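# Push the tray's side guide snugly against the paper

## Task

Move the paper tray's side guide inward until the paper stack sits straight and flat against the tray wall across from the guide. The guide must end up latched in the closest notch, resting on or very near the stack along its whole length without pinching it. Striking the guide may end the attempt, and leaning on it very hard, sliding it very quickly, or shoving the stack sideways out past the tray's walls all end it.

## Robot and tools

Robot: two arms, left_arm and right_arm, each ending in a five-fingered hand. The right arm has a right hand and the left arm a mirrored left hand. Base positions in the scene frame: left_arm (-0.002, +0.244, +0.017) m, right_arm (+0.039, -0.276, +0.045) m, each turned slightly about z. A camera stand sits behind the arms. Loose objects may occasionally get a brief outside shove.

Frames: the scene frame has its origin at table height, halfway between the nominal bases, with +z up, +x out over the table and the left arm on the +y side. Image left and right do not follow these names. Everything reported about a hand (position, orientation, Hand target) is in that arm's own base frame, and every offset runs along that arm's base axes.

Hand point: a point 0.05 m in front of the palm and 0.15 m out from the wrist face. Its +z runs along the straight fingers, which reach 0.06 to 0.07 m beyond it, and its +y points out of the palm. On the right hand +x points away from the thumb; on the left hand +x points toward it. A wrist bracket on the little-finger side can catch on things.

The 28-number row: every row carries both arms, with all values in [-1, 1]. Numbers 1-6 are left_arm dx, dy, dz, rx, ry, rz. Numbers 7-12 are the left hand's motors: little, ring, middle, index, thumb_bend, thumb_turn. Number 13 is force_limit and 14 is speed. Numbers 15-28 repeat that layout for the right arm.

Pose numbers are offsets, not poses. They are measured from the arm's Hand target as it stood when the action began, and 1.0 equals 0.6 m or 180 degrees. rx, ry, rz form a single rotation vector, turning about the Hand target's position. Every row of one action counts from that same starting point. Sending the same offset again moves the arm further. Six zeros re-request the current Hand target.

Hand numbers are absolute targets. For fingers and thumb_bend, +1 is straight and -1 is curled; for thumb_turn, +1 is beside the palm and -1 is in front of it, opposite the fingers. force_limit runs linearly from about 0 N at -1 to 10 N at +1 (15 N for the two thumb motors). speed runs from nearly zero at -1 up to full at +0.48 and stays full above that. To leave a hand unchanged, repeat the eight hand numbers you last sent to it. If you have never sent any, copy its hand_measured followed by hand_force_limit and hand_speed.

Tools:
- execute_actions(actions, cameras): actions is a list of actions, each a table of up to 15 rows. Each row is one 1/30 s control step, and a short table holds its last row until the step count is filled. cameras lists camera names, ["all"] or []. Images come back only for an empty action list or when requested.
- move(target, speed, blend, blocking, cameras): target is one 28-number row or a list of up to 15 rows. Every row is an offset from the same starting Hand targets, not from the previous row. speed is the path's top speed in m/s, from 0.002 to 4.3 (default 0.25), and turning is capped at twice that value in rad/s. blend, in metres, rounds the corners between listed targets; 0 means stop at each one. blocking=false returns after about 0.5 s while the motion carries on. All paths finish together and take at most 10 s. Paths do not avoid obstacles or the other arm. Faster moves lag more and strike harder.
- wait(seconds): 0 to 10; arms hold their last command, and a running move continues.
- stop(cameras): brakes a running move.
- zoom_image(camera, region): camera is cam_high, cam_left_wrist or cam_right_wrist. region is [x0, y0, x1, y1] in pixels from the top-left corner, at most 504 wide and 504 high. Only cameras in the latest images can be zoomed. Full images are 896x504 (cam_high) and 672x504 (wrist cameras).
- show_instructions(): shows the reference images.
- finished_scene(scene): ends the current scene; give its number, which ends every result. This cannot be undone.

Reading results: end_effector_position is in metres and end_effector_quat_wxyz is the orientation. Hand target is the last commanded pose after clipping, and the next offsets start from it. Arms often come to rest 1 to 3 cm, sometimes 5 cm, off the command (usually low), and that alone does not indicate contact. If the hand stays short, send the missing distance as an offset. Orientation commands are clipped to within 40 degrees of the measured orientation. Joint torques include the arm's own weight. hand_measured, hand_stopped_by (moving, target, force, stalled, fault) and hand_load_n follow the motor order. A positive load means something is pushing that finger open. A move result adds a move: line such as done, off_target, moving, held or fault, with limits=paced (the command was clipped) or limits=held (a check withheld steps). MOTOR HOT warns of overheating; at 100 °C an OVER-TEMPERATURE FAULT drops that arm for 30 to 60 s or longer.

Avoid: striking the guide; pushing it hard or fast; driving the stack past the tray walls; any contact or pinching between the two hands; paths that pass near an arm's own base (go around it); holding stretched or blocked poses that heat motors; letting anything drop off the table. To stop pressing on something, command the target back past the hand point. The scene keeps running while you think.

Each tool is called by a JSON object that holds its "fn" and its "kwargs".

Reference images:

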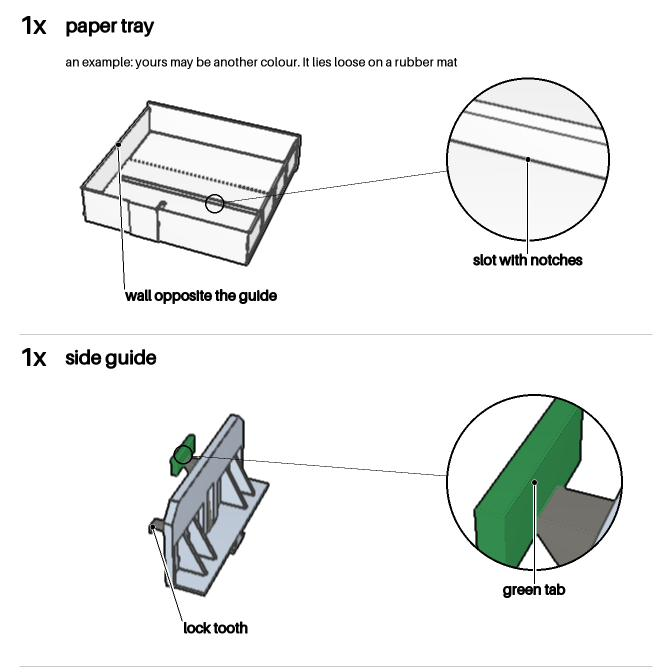

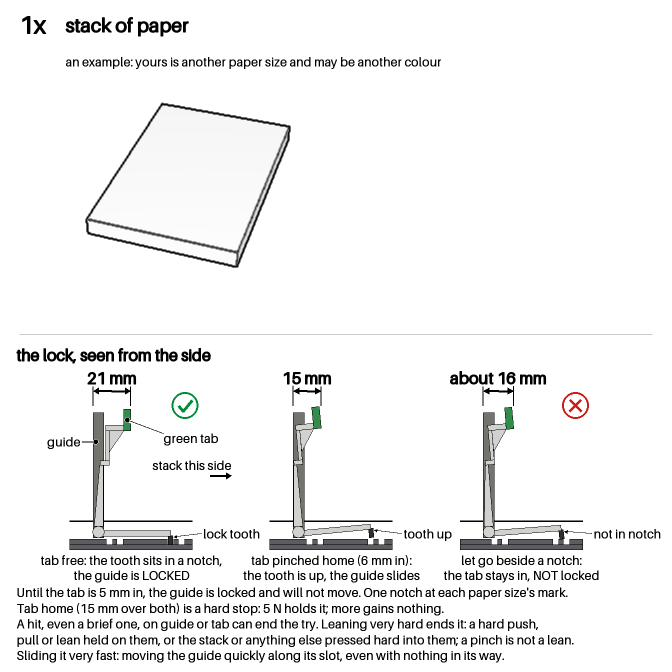

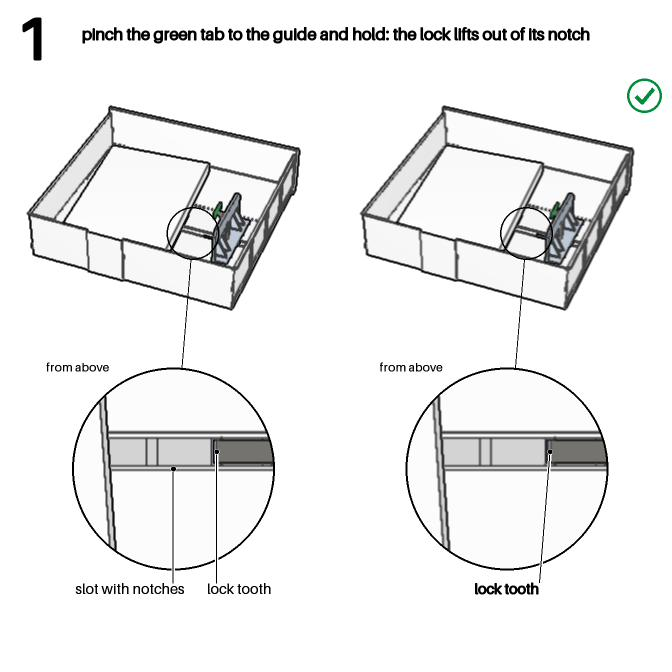

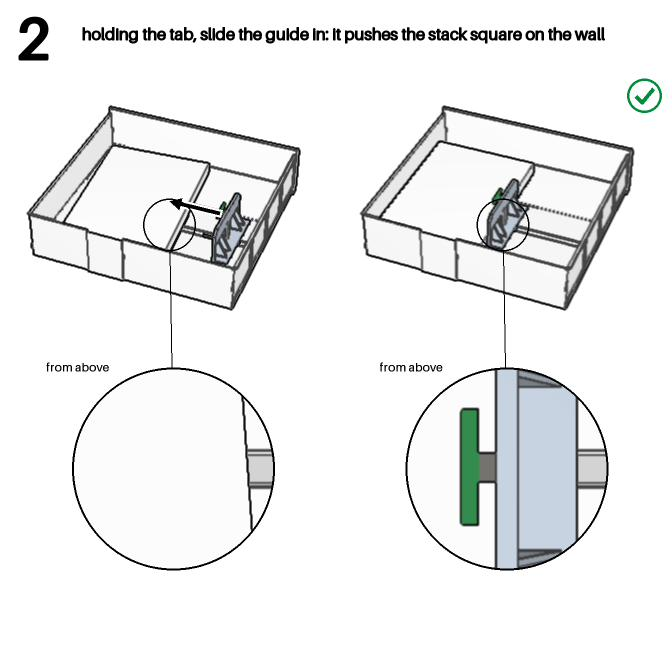

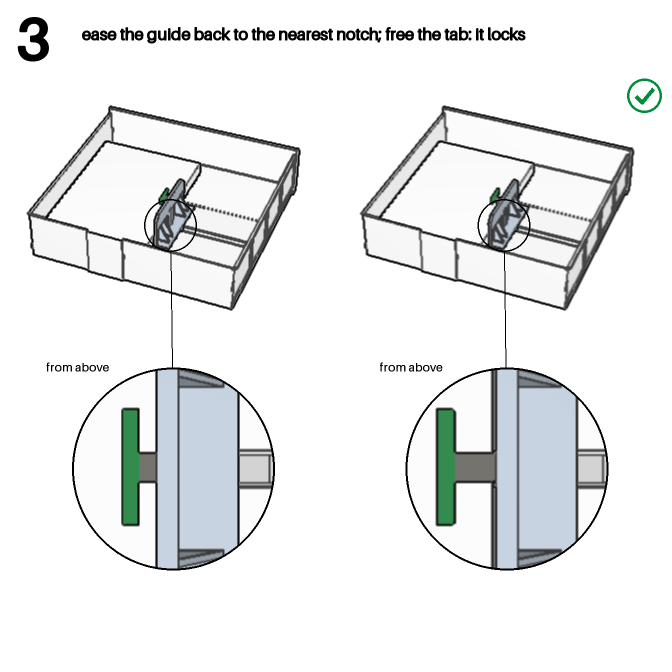

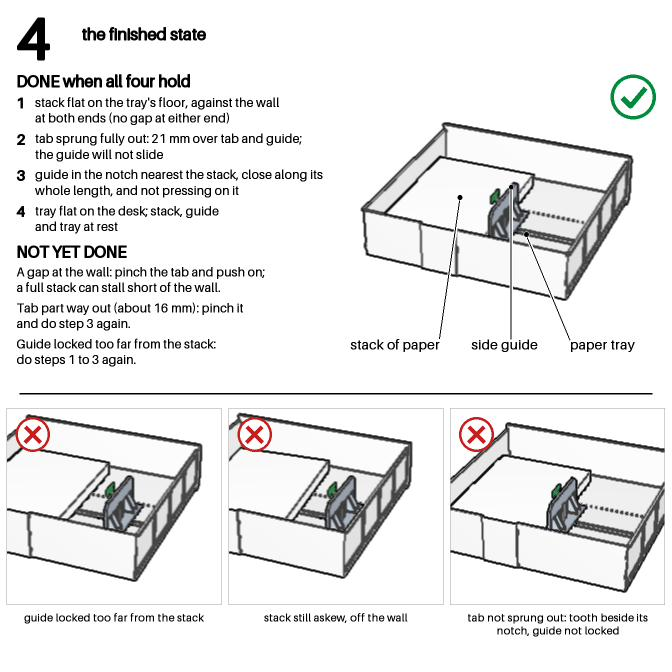

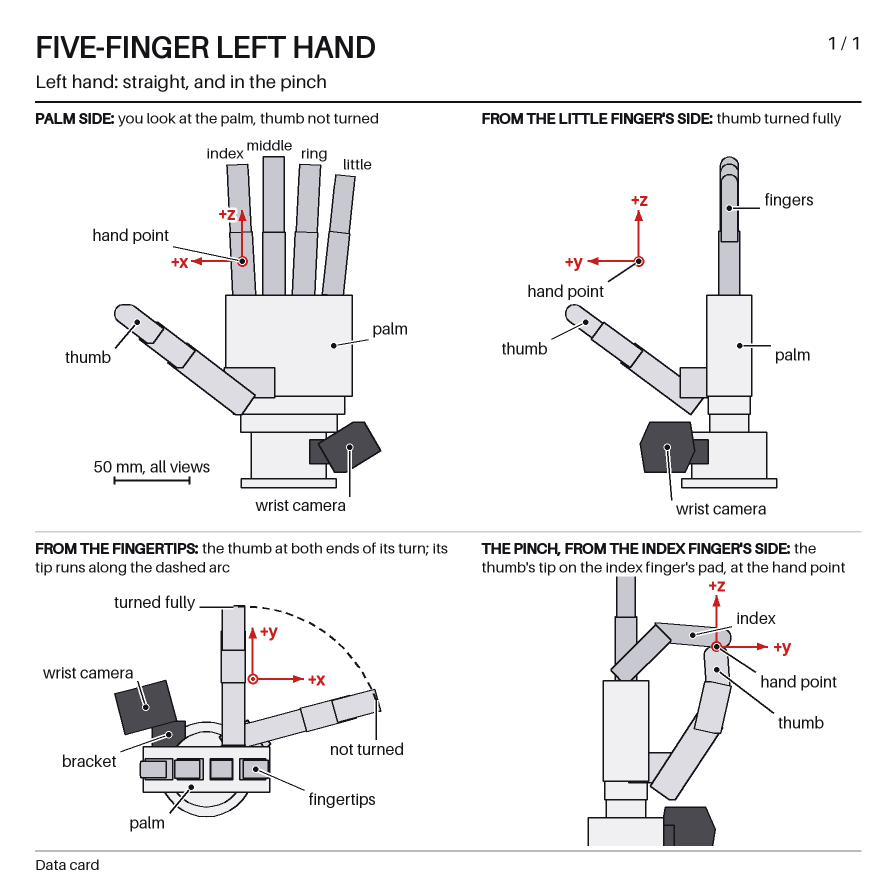

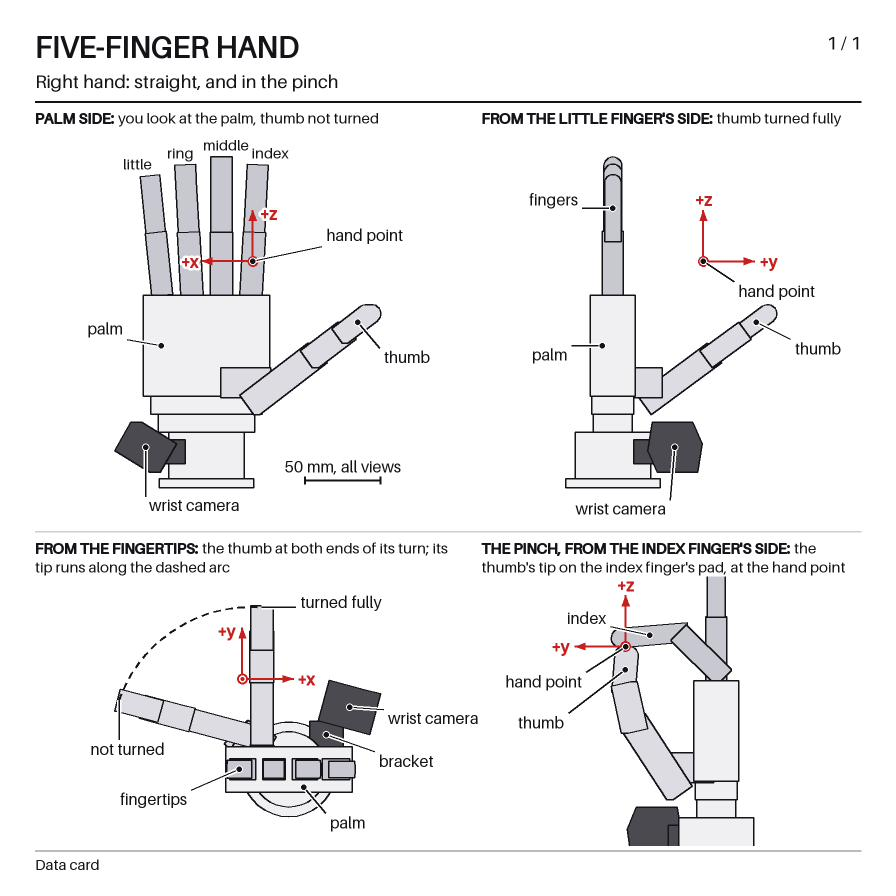

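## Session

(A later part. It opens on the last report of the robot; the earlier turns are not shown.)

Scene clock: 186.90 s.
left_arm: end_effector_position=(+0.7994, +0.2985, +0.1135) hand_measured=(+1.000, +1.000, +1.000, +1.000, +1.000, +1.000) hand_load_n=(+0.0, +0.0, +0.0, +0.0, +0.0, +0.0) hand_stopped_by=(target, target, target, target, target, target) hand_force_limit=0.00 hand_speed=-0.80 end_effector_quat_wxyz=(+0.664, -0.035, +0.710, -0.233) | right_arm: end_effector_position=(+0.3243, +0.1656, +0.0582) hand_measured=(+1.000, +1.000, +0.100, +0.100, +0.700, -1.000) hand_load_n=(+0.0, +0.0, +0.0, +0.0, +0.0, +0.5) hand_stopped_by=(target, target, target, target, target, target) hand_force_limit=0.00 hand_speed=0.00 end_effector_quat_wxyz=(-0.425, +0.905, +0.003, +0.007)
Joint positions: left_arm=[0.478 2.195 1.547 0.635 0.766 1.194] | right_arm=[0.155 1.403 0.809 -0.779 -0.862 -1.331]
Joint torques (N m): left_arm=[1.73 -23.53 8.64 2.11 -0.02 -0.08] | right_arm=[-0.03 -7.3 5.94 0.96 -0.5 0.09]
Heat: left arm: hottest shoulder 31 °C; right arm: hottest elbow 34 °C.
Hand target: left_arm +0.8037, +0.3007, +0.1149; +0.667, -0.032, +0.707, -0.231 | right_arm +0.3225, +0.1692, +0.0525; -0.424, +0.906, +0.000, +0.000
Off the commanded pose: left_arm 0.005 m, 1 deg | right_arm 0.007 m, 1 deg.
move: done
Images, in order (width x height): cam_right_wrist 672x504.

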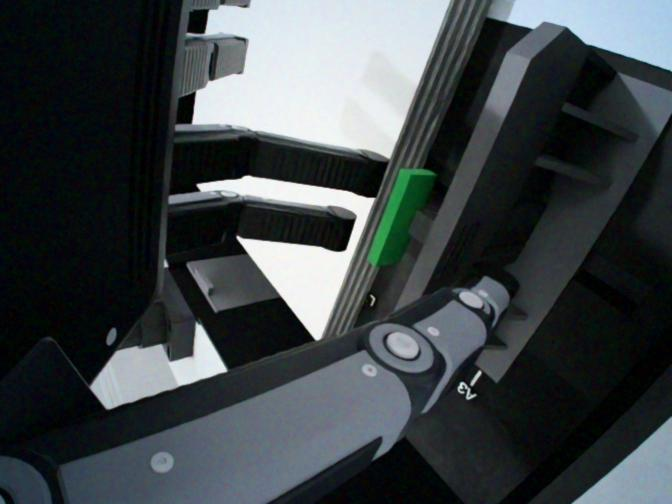

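{"fn": "move", "kwargs": {"target": [0,0,0,0,0,0,1,1,1,1,1,1,0,-0.8, 0.0,0.01,-0.01,0,0,0,1,1,-0.1,-0.1,0.7,-1,-0.8,-0.7], "speed": 0.1, "cameras": ["cam_right_wrist"]}}

{"fn": "zoom_image", "kwargs": {"camera": "cam_right_wrist", "region": [300, 100, 580, 340]}}

Scene clock: 225.27 s.
left_arm: end_effector_position=(+0.7994, +0.2985, +0.1135) hand_measured=(+1.000, +1.000, +1.000, +1.000, +1.000, +1.000) hand_load_n=(+0.0, +0.0, +0.0, +0.0, +0.0, +0.0) hand_stopped_by=(target, target, target, target, target, target) hand_force_limit=0.00 hand_speed=-0.80 end_effector_quat_wxyz=(+0.664, -0.035, +0.710, -0.233) | right_arm: end_effector_position=(+0.3253, +0.1717, +0.0542) hand_measured=(+1.000, +1.000, -0.100, -0.100, +0.700, -1.000) hand_load_n=(+0.0, +0.0, +0.0, +0.0, +0.0, +0.0) hand_stopped_by=(target, target, target, target, target, target) hand_force_limit=-0.80 hand_speed=-0.70 end_effector_quat_wxyz=(-0.426, +0.905, +0.004, +0.009)
Joint positions: left_arm=[0.478 2.195 1.547 0.635 0.766 1.194] | right_arm=[0.171 1.409 0.802 -0.741 -0.859 -1.306]
Joint torques (N m): left_arm=[1.61 -23.53 8.68 2.15 -0.03 -0.07] | right_arm=[-0.03 -7.12 5.82 1.02 -0.47 0.1]
Heat: left arm: hottest elbow 32 °C; right arm: hottest elbow 32 °C.
Hand target: left_arm +0.8037, +0.3007, +0.1149; +0.667, -0.032, +0.707, -0.231 | right_arm +0.3224, +0.1752, +0.0465; -0.424, +0.906, +0.001, +0.000
Off the commanded pose: left_arm 0.005 m, 1 deg | right_arm 0.009 m, 1 deg.
move: done
Images, in order (width x height): cam_right_wrist 672x504.

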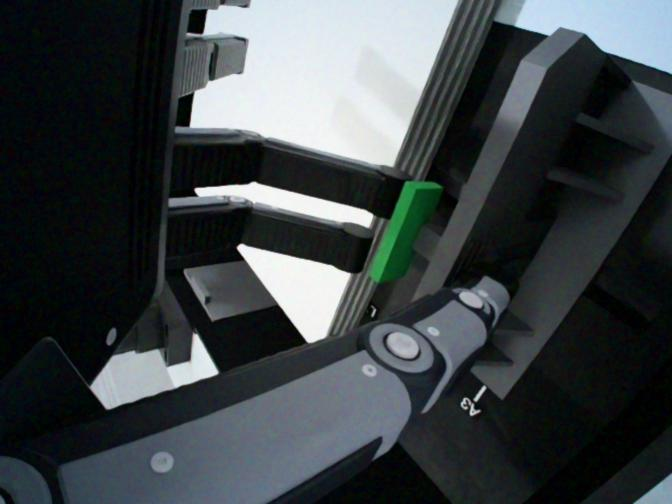

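Scaled by 1.800 from the camera's 672x504 image, which has a finer 960x720 frame.

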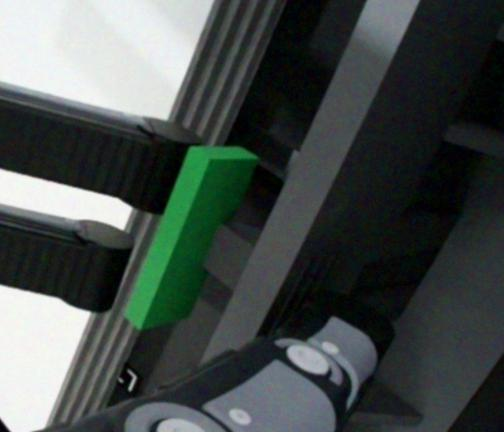

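{"fn": "move", "kwargs": {"target": [0,0,0,0,0,0,1,1,1,1,1,1,0,-0.8, -0.004,0.0,0,0,0,0,1,1,-0.4,-0.4,0.7,-1,-0.8,-0.8], "speed": 0.1, "cameras": ["cam_right_wrist"]}}

{"fn": "zoom_image", "kwargs": {"camera": "cam_right_wrist", "region": [300, 100, 580, 340]}}

Scene clock: 230.00 s.
left_arm: end_effector_position=(+0.7994, +0.2985, +0.1135) hand_measured=(+1.000, +1.000, +1.000, +1.000, +1.000, +1.000) hand_load_n=(+0.0, +0.0, +0.0, +0.0, +0.0, +0.0) hand_stopped_by=(target, target, target, target, target, target) hand_force_limit=0.00 hand_speed=-0.80 end_effector_quat_wxyz=(+0.664, -0.035, +0.710, -0.233) | right_arm: end_effector_position=(+0.3239, +0.1728, +0.0528) hand_measured=(+1.000, +1.000, -0.228, -0.300, +0.700, -1.000) hand_load_n=(+0.0, +0.0, +0.0, +0.0, +0.0, +0.0) hand_stopped_by=(target, target, force, force, target, target) hand_force_limit=-0.80 hand_speed=-0.80 end_effector_quat_wxyz=(-0.426, +0.905, +0.005, +0.008)
Joint positions: left_arm=[0.478 2.195 1.547 0.635 0.766 1.194] | right_arm=[0.174 1.409 0.797 -0.735 -0.859 -1.304]
Joint torques (N m): left_arm=[1.67 -23.47 8.7 2.13 -0.03 -0.07] | right_arm=[-0.15 -7.41 5.64 0.91 -0.48 0.09]
Heat: left arm: hottest elbow 32 °C; right arm: hottest elbow 32 °C.
Hand target: left_arm +0.8037, +0.3007, +0.1149; +0.667, -0.032, +0.707, -0.231 | right_arm +0.3201, +0.1753, +0.0466; -0.424, +0.906, +0.001, +0.000
Off the commanded pose: left_arm 0.005 m, 1 deg | right_arm 0.008 m, 1 deg.
move: done
Images, in order (width x height): cam_right_wrist 672x504.

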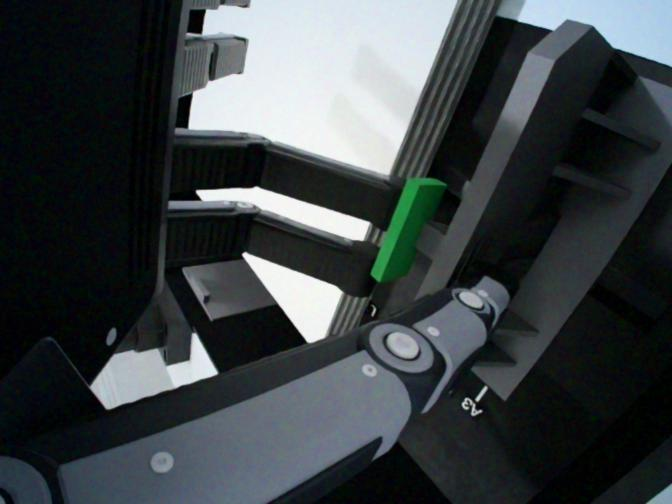

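Scaled by 1.800 from the camera's 672x504 image, which has a finer 960x720 frame.

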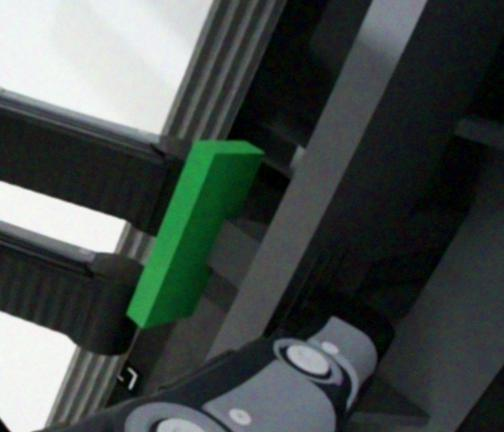

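{"fn": "move", "kwargs": {"target": [0,0,0,0,0,0,1,1,1,1,1,1,0,-0.8, 0,0.0,0,0,0,0,1,1,-0.4,-0.4,0.2,-1,-0.8,-0.8], "speed": 0.1, "cameras": ["cam_right_wrist"]}}

{"fn": "zoom_image", "kwargs": {"camera": "cam_right_wrist", "region": [300, 100, 580, 340]}}

Scene clock: 232.37 s.
left_arm: end_effector_position=(+0.7994, +0.2985, +0.1135) hand_measured=(+1.000, +1.000, +1.000, +1.000, +1.000, +1.000) hand_load_n=(+0.0, +0.0, -0.5, +0.0, +0.0, +0.0) hand_stopped_by=(target, target, target, target, target, target) hand_force_limit=0.00 hand_speed=-0.80 end_effector_quat_wxyz=(+0.664, -0.035, +0.710, -0.233) | right_arm: end_effector_position=(+0.3238, +0.1727, +0.0528) hand_measured=(+1.000, +1.000, -0.228, -0.300, +0.664, -1.000) hand_load_n=(+0.0, -0.5, +0.0, +0.5, +1.5, +0.0) hand_stopped_by=(target, target, force, force, force, target) hand_force_limit=-0.80 hand_speed=-0.80 end_effector_quat_wxyz=(-0.425, +0.905, +0.004, +0.008)
Joint positions: left_arm=[0.478 2.195 1.547 0.635 0.766 1.194] | right_arm=[0.174 1.409 0.797 -0.735 -0.858 -1.302]
Joint torques (N m): left_arm=[1.61 -23.59 8.66 2.11 -0.03 -0.07] | right_arm=[-0.21 -7.41 5.61 0.9 -0.51 0.09]
Heat: left arm: hottest elbow 32 °C; right arm: hottest elbow 31 °C.
Hand target: left_arm +0.8037, +0.3007, +0.1149; +0.667, -0.032, +0.707, -0.231 | right_arm +0.3201, +0.1753, +0.0466; -0.424, +0.906, +0.001, +0.000
Off the commanded pose: left_arm 0.005 m, 1 deg | right_arm 0.008 m, 1 deg.
move: done
Images, in order (width x height): cam_right_wrist 672x504.

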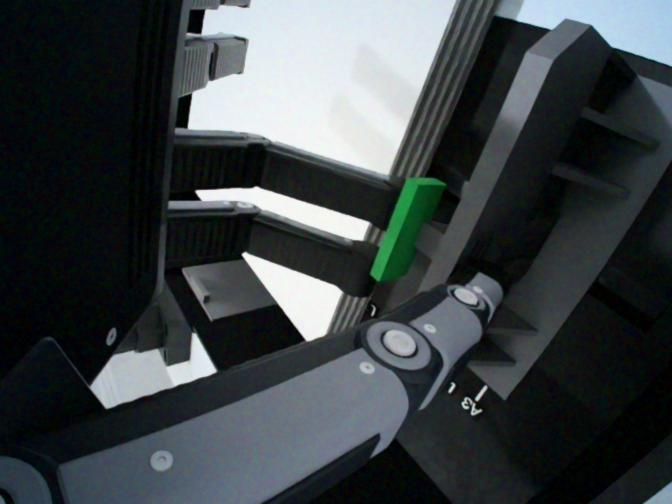

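Scaled by 1.800 from the camera's 672x504 image, which has a finer 960x720 frame.

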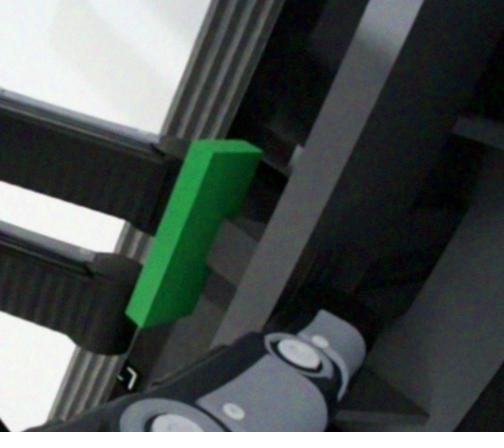

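{"fn": "move", "kwargs": {"target": [0,0,0,0,0,0,1,1,1,1,1,1,0,-0.8, 0,0.0,0,0,0,0,1,1,-0.75,-0.75,0.2,-1,-0.3,-0.75], "speed": 0.1, "cameras": ["cam_right_wrist"]}}

{"fn": "zoom_image", "kwargs": {"camera": "cam_right_wrist", "region": [300, 100, 580, 340]}}

Scene clock: 238.33 s.
left_arm: end_effector_position=(+0.7994, +0.2985, +0.1135) hand_measured=(+1.000, +1.000, +1.000, +1.000, +1.000, +1.000) hand_load_n=(+0.0, +0.0, +0.0, +0.0, +0.0, +0.0) hand_stopped_by=(target, target, target, target, target, target) hand_force_limit=0.00 hand_speed=-0.80 end_effector_quat_wxyz=(+0.664, -0.035, +0.710, -0.233) | right_arm: end_effector_position=(+0.3238, +0.1726, +0.0528) hand_measured=(+1.000, +1.000, -0.316, -0.750, +0.664, -1.000) hand_load_n=(+0.0, +0.0, +2.0, +0.0, +4.0, +0.5) hand_stopped_by=(target, target, force, target, force, target) hand_force_limit=-0.30 hand_speed=-0.75 end_effector_quat_wxyz=(-0.425, +0.905, +0.003, +0.008)
Joint positions: left_arm=[0.478 2.195 1.547 0.635 0.766 1.194] | right_arm=[0.174 1.409 0.797 -0.735 -0.857 -1.302]
Joint torques (N m): left_arm=[1.61 -23.53 8.66 2.11 -0.03 -0.08] | right_arm=[-0.15 -7.41 5.61 0.9 -0.52 0.06]
Heat: left arm: hottest shoulder 32 °C; right arm: hottest elbow 31 °C.
Hand target: left_arm +0.8037, +0.3007, +0.1149; +0.667, -0.032, +0.707, -0.231 | right_arm +0.3201, +0.1753, +0.0466; -0.424, +0.906, +0.001, +0.000
Off the commanded pose: left_arm 0.005 m, 1 deg | right_arm 0.008 m, 1 deg.
move: done
Images, in order (width x height): cam_right_wrist 672x504.

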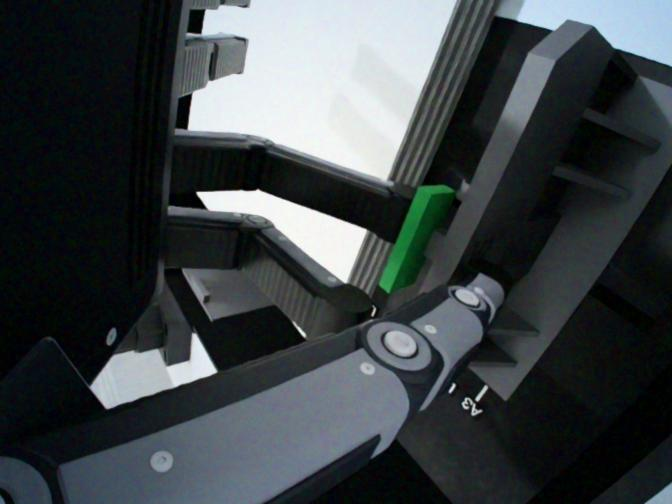

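Scaled by 1.800 from the camera's 672x504 image, which has a finer 960x720 frame.

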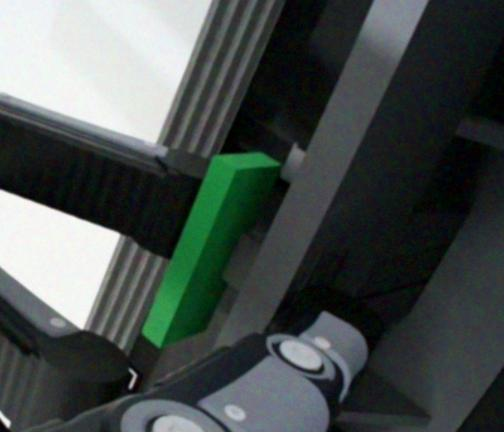

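{"fn": "move", "kwargs": {"target": [[0,0,0,0,0,0,1,1,1,1,1,1,0,-0.8, 0,0.0,0,0,0,0,1,1,0.0,0.1,0.7,-1,-0.3,0],[0,0,0,0,0,0,1,1,1,1,1,1,0,-0.8, 0.013,0.0,0,0,0,0,1,1,0.0,-0.1,0.7,-1,-0.3,0]], "speed": 0.1, "cameras": ["cam_right_wrist"]}}

{"fn": "zoom_image", "kwargs": {"camera": "cam_right_wrist", "region": [300, 100, 580, 340]}}

Scene clock: 245.13 s.
left_arm: end_effector_position=(+0.7994, +0.2985, +0.1135) hand_measured=(+1.000, +1.000, +1.000, +1.000, +1.000, +1.000) hand_load_n=(+0.0, +0.0, +0.0, +0.0, +0.0, +0.0) hand_stopped_by=(target, target, target, target, target, target) hand_force_limit=0.00 hand_speed=-0.80 end_effector_quat_wxyz=(+0.664, -0.035, +0.710, -0.233) | right_arm: end_effector_position=(+0.3202, +0.1724, +0.0467) hand_measured=(+1.000, +1.000, +0.000, -0.100, +0.700, -1.000) hand_load_n=(+0.0, +0.0, +0.0, +0.0, +0.0, +0.0) hand_stopped_by=(target, target, target, target, target, target) hand_force_limit=-0.30 hand_speed=0.00 end_effector_quat_wxyz=(-0.424, +0.906, -0.005, -0.003)
Joint positions: left_arm=[0.478 2.195 1.547 0.635 0.766 1.194] | right_arm=[0.174 1.425 0.793 -0.734 -0.858 -1.291]
Joint torques (N m): left_arm=[1.61 -23.65 8.66 2.09 -0.03 -0.07] | right_arm=[-0.38 -7.3 7.32 0.64 -0.52 -0.1]
Heat: left arm: hottest shoulder 32 °C; right arm: hottest elbow 31 °C.
Hand target: left_arm +0.8037, +0.3007, +0.1149; +0.667, -0.032, +0.707, -0.231 | right_arm +0.3278, +0.1753, +0.0465; -0.424, +0.906, +0.001, +0.000
Off the commanded pose: left_arm 0.005 m, 1 deg | right_arm 0.008 m, 1 deg.
move: done
Images, in order (width x height): cam_right_wrist 672x504.

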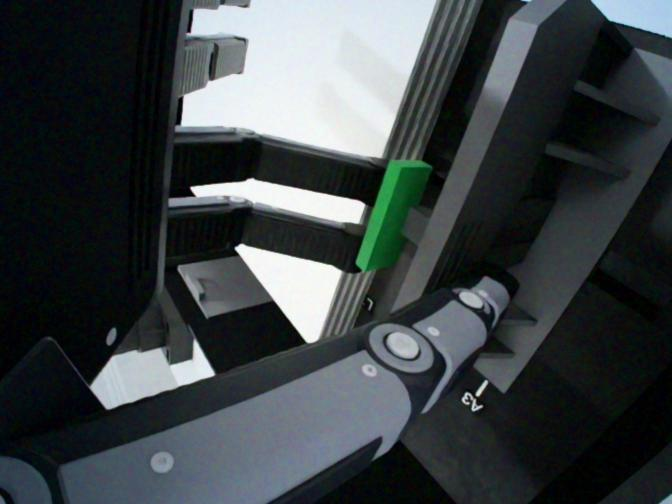

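Scaled by 1.800 from the camera's 672x504 image, which has a finer 960x720 frame.

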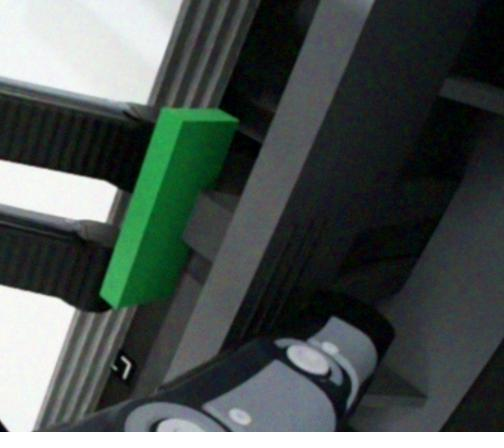

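{"fn": "move", "kwargs": {"target": [0,0,0,0,0,0,1,1,1,1,1,1,0,-0.8, 0.017,0.0,0.007,0,0,0,1,1,0.0,0.0,0.7,-1,-0.3,0], "speed": 0.1, "cameras": ["cam_right_wrist"]}}

{"fn": "zoom_image", "kwargs": {"camera": "cam_right_wrist", "region": [300, 100, 580, 340]}}

Scene clock: 249.23 s.
left_arm: end_effector_position=(+0.7994, +0.2985, +0.1135) hand_measured=(+1.000, +1.000, +1.000, +1.000, +1.000, +1.000) hand_load_n=(+0.0, +0.0, +0.0, +0.0, +0.0, +0.0) hand_stopped_by=(target, target, target, target, target, target) hand_force_limit=0.00 hand_speed=-0.80 end_effector_quat_wxyz=(+0.664, -0.035, +0.710, -0.233) | right_arm: end_effector_position=(+0.3201, +0.1724, +0.0437) hand_measured=(+1.000, +1.000, +0.000, +0.000, +0.700, -1.000) hand_load_n=(-0.5, +0.0, +0.0, +0.0, +0.0, +0.0) hand_stopped_by=(target, target, target, target, target, target) hand_force_limit=-0.30 hand_speed=0.00 end_effector_quat_wxyz=(-0.423, +0.906, -0.009, -0.010)
Joint positions: left_arm=[0.478 2.195 1.547 0.635 0.766 1.194] | right_arm=[0.174 1.44 0.799 -0.742 -0.858 -1.291]
Joint torques (N m): left_arm=[1.67 -23.59 8.65 2.11 -0.02 -0.07] | right_arm=[-0.67 -7.36 9.07 0.1 -0.55 -0.17]
Heat: left arm: hottest shoulder 32 °C; right arm: hottest elbow 31 °C.
Hand target: left_arm +0.8037, +0.3007, +0.1149; +0.667, -0.032, +0.707, -0.231 | right_arm +0.3381, +0.1753, +0.0508; -0.424, +0.906, +0.001, +0.000
Off the commanded pose: left_arm 0.005 m, 1 deg | right_arm 0.019 m, 2 deg.
move: off_target (right_arm)
Images, in order (width x height): cam_right_wrist 672x504.

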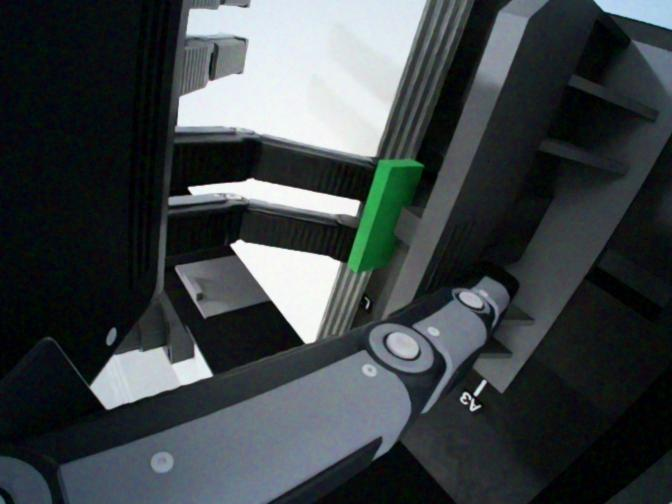

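Scaled by 1.800 from the camera's 672x504 image, which has a finer 960x720 frame.

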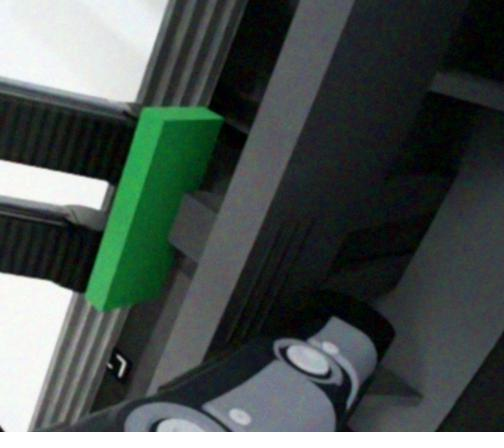

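{"fn": "move", "kwargs": {"target": [[0,0,0,0,0,0,1,1,1,1,1,1,0,-0.8, 0.0,0.0,0.04,0,0,0,1,1,0.1,0.1,0.8,-1,-0.3,0],[0,0,0,0,0,0,1,1,1,1,1,1,0,-0.8, 0.0,0.0,0.0,0,0,0,1,1,0.1,0.1,0.8,-1,-0.3,0]], "speed": 0.1, "cameras": ["cam_right_wrist"]}}

Scene clock: 253.90 s.
left_arm: end_effector_position=(+0.7994, +0.2985, +0.1135) hand_measured=(+1.000, +1.000, +1.000, +1.000, +1.000, +1.000) hand_load_n=(+0.0, +0.0, +0.0, +0.0, +0.0, +0.0) hand_stopped_by=(target, target, target, target, target, target) hand_force_limit=0.00 hand_speed=-0.80 end_effector_quat_wxyz=(+0.664, -0.035, +0.710, -0.233) | right_arm: end_effector_position=(+0.3299, +0.1741, +0.0540) hand_measured=(+1.000, +1.000, +0.100, +0.100, +0.800, -1.000) hand_load_n=(+0.0, +0.0, +0.0, +0.0, +0.0, +0.0) hand_stopped_by=(target, target, target, target, target, target) hand_force_limit=-0.30 hand_speed=0.00 end_effector_quat_wxyz=(-0.424, +0.906, -0.006, -0.005)
Joint positions: left_arm=[0.478 2.195 1.547 0.635 0.766 1.194] | right_arm=[0.174 1.44 0.832 -0.764 -0.858 -1.292]
Joint torques (N m): left_arm=[1.67 -23.59 8.66 2.13 -0.03 -0.08] | right_arm=[-0.73 -7.12 6.99 0.92 -0.55 -0.17]
Heat: left arm: hottest shoulder 32 °C; right arm: hottest elbow 32 °C.
Hand target: left_arm +0.8037, +0.3007, +0.1149; +0.667, -0.032, +0.707, -0.231 | right_arm +0.3381, +0.1753, +0.0508; -0.424, +0.906, +0.001, +0.000
Off the commanded pose: left_arm 0.005 m, 1 deg | right_arm 0.009 m, 1 deg.
move: done
Images, in order (width x height): cam_right_wrist 672x504.

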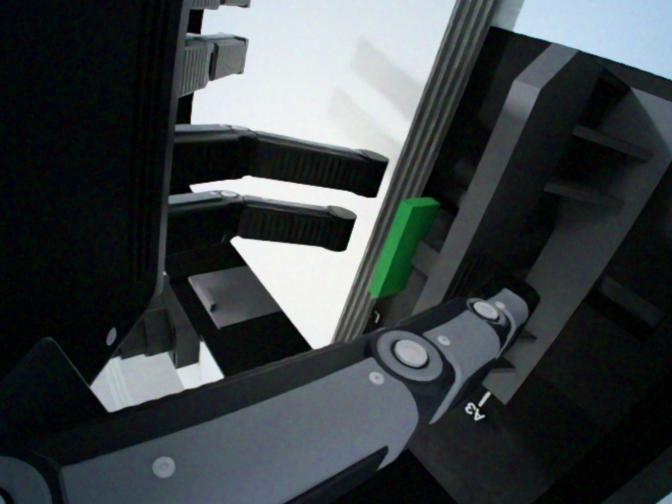

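{"fn": "move", "kwargs": {"target": [[0,0,0,0,0,0,1,1,1,1,1,1,0,-0.8, 0.0,0.0,0.25,0,0,0,1,1,1,1,1,-1,-0.3,0],[0,0,0,0,0,0,1,1,1,1,1,1,0,-0.8, -0.1,-0.45,0.35,0,0,0,1,1,1,1,1,-1,-0.3,0]], "cameras": ["cam_high"]}}

{"fn": "zoom_image", "kwargs": {"camera": "cam_high", "region": [325, 205, 445, 305]}}

Scene clock: 293.27 s.
left_arm: end_effector_position=(+0.7994, +0.2985, +0.1135) hand_measured=(+1.000, +1.000, +1.000, +1.000, +1.000, +1.000) hand_load_n=(+0.0, +0.0, +0.5, +0.0, +0.0, +0.0) hand_stopped_by=(target, target, target, target, target, target) hand_force_limit=0.00 hand_speed=-0.80 end_effector_quat_wxyz=(+0.664, -0.035, +0.710, -0.233) | right_arm: end_effector_position=(+0.2702, -0.0886, +0.2409) hand_measured=(+1.000, +1.000, +1.000, +1.000, +1.000, -1.000) hand_load_n=(+0.0, -0.5, -0.5, +0.0, +0.0, +0.0) hand_stopped_by=(target, target, target, target, target, target) hand_force_limit=-0.30 hand_speed=0.00 end_effector_quat_wxyz=(-0.313, +0.940, -0.085, +0.104)
Joint positions: left_arm=[0.478 2.195 1.547 0.635 0.766 1.194] | right_arm=[-0.552 1.149 1.158 -1.691 -0.664 -1.981]
Joint torques (N m): left_arm=[1.67 -23.59 8.66 2.1 -0.02 -0.07] | right_arm=[-0.67 -6.36 10.44 -0.34 -0.36 -0.18]
Heat: left arm: hottest shoulder 32 °C; right arm: hottest elbow 32 °C.
Hand target: left_arm +0.8037, +0.3007, +0.1149; +0.667, -0.032, +0.707, -0.231 | right_arm +0.2780, -0.0948, +0.2606; -0.424, +0.906, +0.000, -0.001
Off the commanded pose: left_arm 0.005 m, 1 deg | right_arm 0.022 m, 20 deg.
joint sent to its limit (right arm) — joint 4 (wrist pitch), lower limit. The joint targets are off in orientation, not in position.
move: off_target (right_arm)
Images, in order (width x height): cam_high 896x504.

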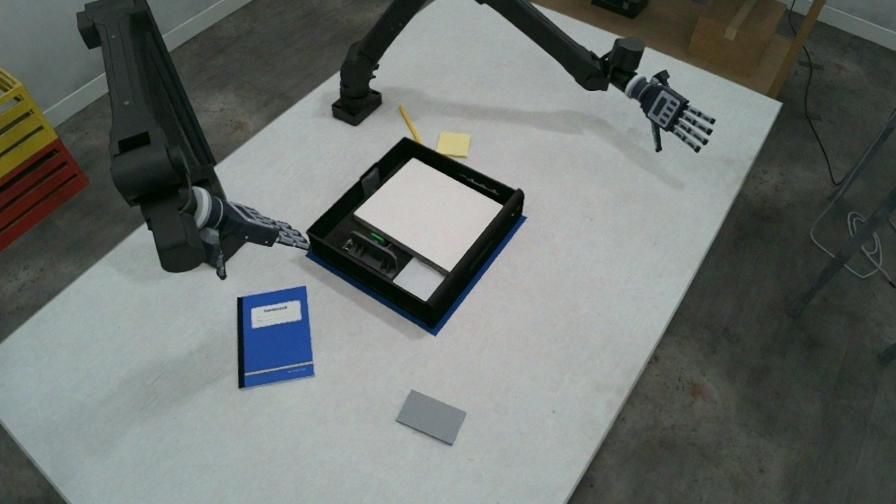

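Scaled by 4.200 from the camera's 896x504 image, which has a finer 1280x720 frame.

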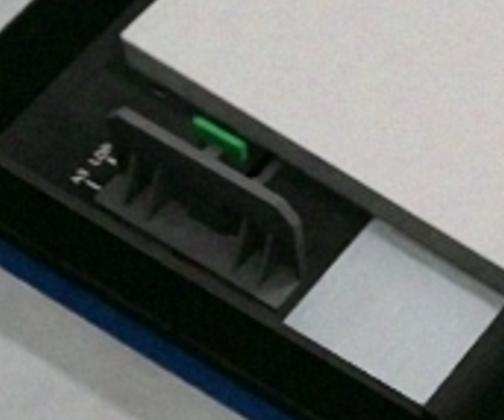

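{"fn": "move", "kwargs": {"target": [-0.506,-0.5,0.392,-0.0629,0.4137,-0.218,1,1,0.15,0.15,0.8,-1,0,0, 0.2,-0.28,0.0,0,0,0,1,1,1,1,1,-1,-0.3,0], "speed": 0.35, "cameras": ["all"]}}

Scene clock: 314.83 s.
left_arm: end_effector_position=(+0.5006, +0.0009, +0.3600) hand_measured=(+1.000, +1.000, +0.150, +0.150, +0.800, -1.000) hand_load_n=(+0.0, +0.0, +0.0, +0.0, +0.0, +0.0) hand_stopped_by=(target, target, target, target, target, target) hand_force_limit=0.00 hand_speed=0.00 end_effector_quat_wxyz=(+0.132, -0.034, +0.906, -0.401) | right_arm: end_effector_position=(+0.3891, -0.2489, +0.2488) hand_measured=(+1.000, +1.000, +1.000, +1.000, +1.000, -1.000) hand_load_n=(+0.0, +0.0, +0.0, +0.0, +0.0, +0.0) hand_stopped_by=(target, target, target, target, target, target) hand_force_limit=-0.30 hand_speed=0.00 end_effector_quat_wxyz=(-0.284, +0.942, -0.108, +0.142)
Joint positions: left_arm=[0.217 1.618 1.891 -1.682 0.86 1.639] | right_arm=[-0.702 1.596 1.623 -1.693 -0.64 -2.076]
Joint torques (N m): left_arm=[1.85 -14.39 7.35 0.18 0.75 -0.24] | right_arm=[-1.38 -11.11 10.86 -0.28 -0.49 -0.16]
Heat: left arm: hottest shoulder 33 °C; right arm: hottest elbow 35 °C.
Hand target: left_arm +0.5000, +0.0006, +0.3500; -0.001, +0.000, +0.906, -0.423 | right_arm +0.3980, -0.2628, +0.2607; -0.424, +0.906, +0.000, +0.000
Off the commanded pose: left_arm 0.010 m, 16 deg | right_arm 0.020 m, 26 deg.
joint sent to its limit (left arm) — joint 4 (wrist pitch), lower limit. The joint targets are off in orientation, not in position.
joint sent to its limit (right arm) — joint 4 (wrist pitch), lower limit; joint 6 (wrist roll), lower limit. The joint targets are off in orientation, not in position.
move: off_target (left_arm, right_arm)

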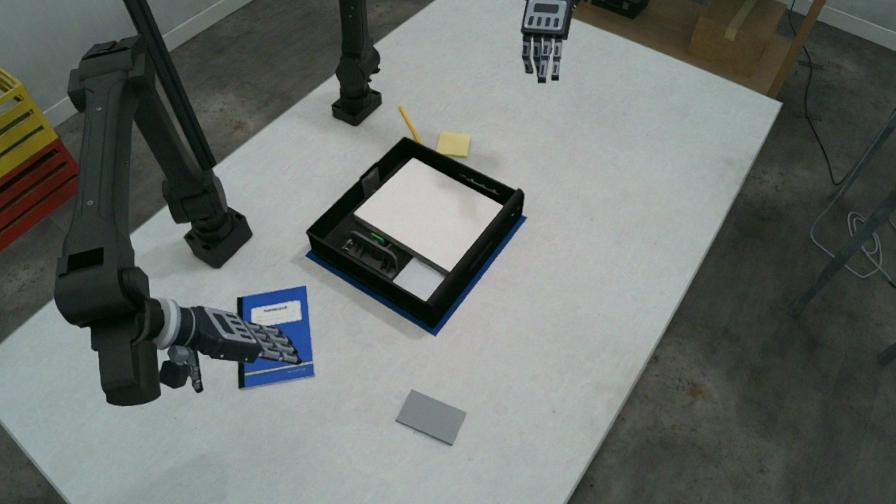

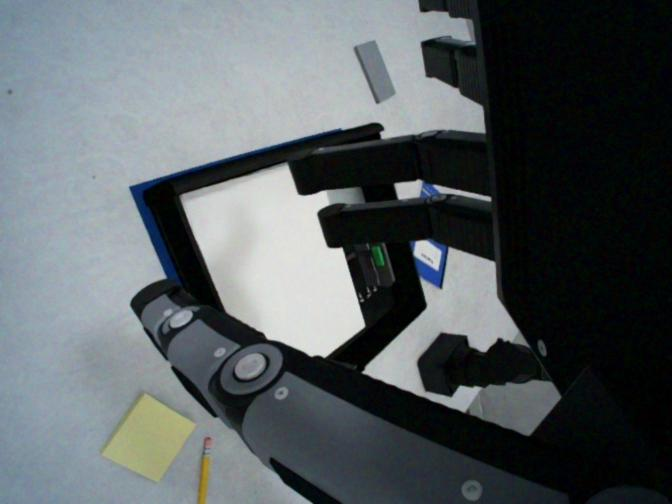

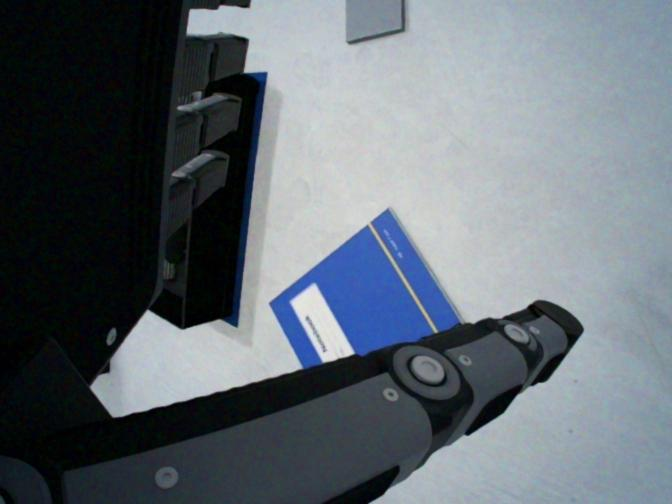

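{"fn": "move", "kwargs": {"target": [-0.258,-0.55,-0.217,0,0,0,1,1,0.15,0.15,0.8,-1,0,0, 0,0,0.0,0,0,0,1,1,1,1,1,-1,-0.3,0], "speed": 0.25, "cameras": ["all"]}}

Scene clock: 319.40 s.
left_arm: end_effector_position=(+0.3416, -0.3294, +0.2249) hand_measured=(+1.000, +1.000, +0.150, +0.150, +0.800, -1.000) hand_load_n=(+0.0, +0.0, +0.0, +0.5, +0.0, +0.0) hand_stopped_by=(target, target, target, target, target, target) hand_force_limit=0.00 hand_speed=0.00 end_effector_quat_wxyz=(-0.002, +0.009, +0.906, -0.423) | right_arm: end_effector_position=(+0.3891, -0.2489, +0.2488) hand_measured=(+1.000, +1.000, +1.000, +1.000, +1.000, -1.000) hand_load_n=(+0.0, +0.0, +0.0, +0.0, +0.0, +0.0) hand_stopped_by=(target, target, target, target, target, target) hand_force_limit=-0.30 hand_speed=0.00 end_effector_quat_wxyz=(-0.284, +0.942, -0.108, +0.142)
Joint positions: left_arm=[-0.531 1.383 1.237 -0.892 0.729 0.852] | right_arm=[-0.702 1.596 1.623 -1.693 -0.64 -2.076]
Joint torques (N m): left_arm=[2.2 -12.51 7.76 2.02 0.41 -0.23] | right_arm=[-1.44 -11.16 10.84 -0.29 -0.49 -0.17]
Heat: left arm: hottest shoulder 33 °C; right arm: hottest elbow 36 °C.
Hand target: left_arm +0.3452, -0.3294, +0.2199; -0.001, +0.000, +0.906, -0.423 | right_arm +0.3980, -0.2628, +0.2607; -0.424, +0.906, +0.000, +0.000
Off the commanded pose: left_arm 0.006 m, 1 deg | right_arm 0.020 m, 26 deg.
joint sent to its limit (right arm) — joint 4 (wrist pitch), lower limit; joint 6 (wrist roll), lower limit. The joint targets are off in orientation, not in position.
move: off_target (right_arm)

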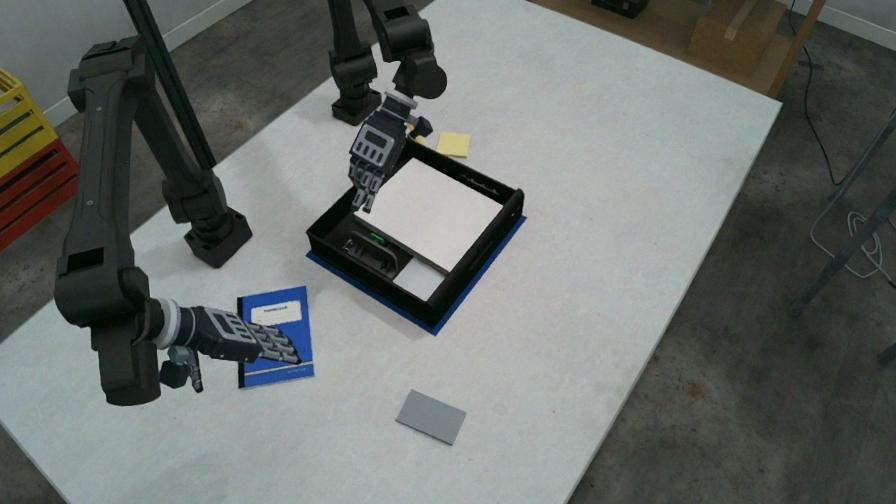

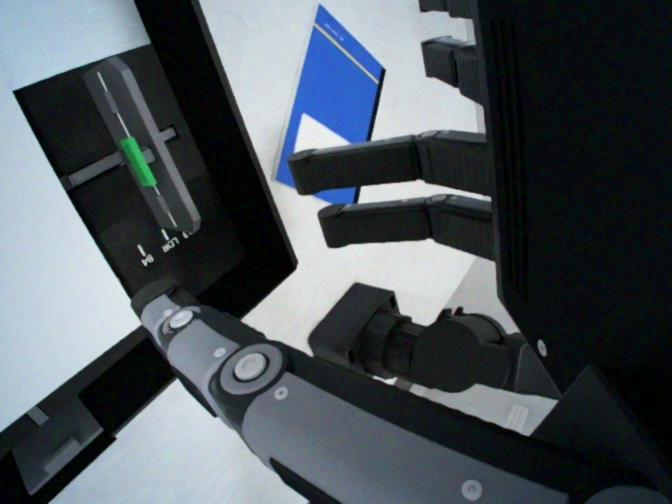

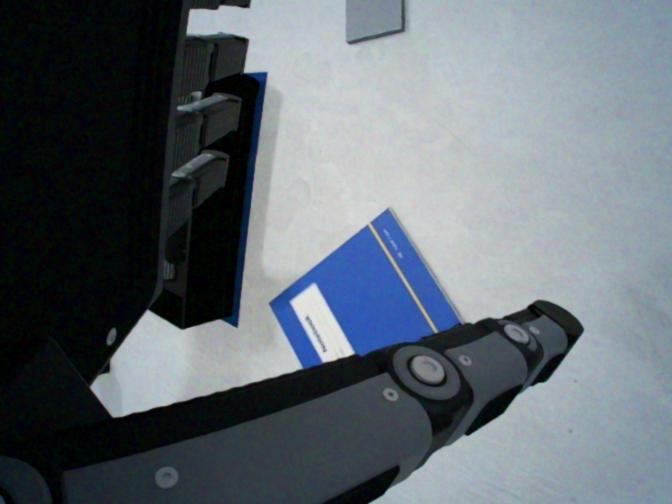

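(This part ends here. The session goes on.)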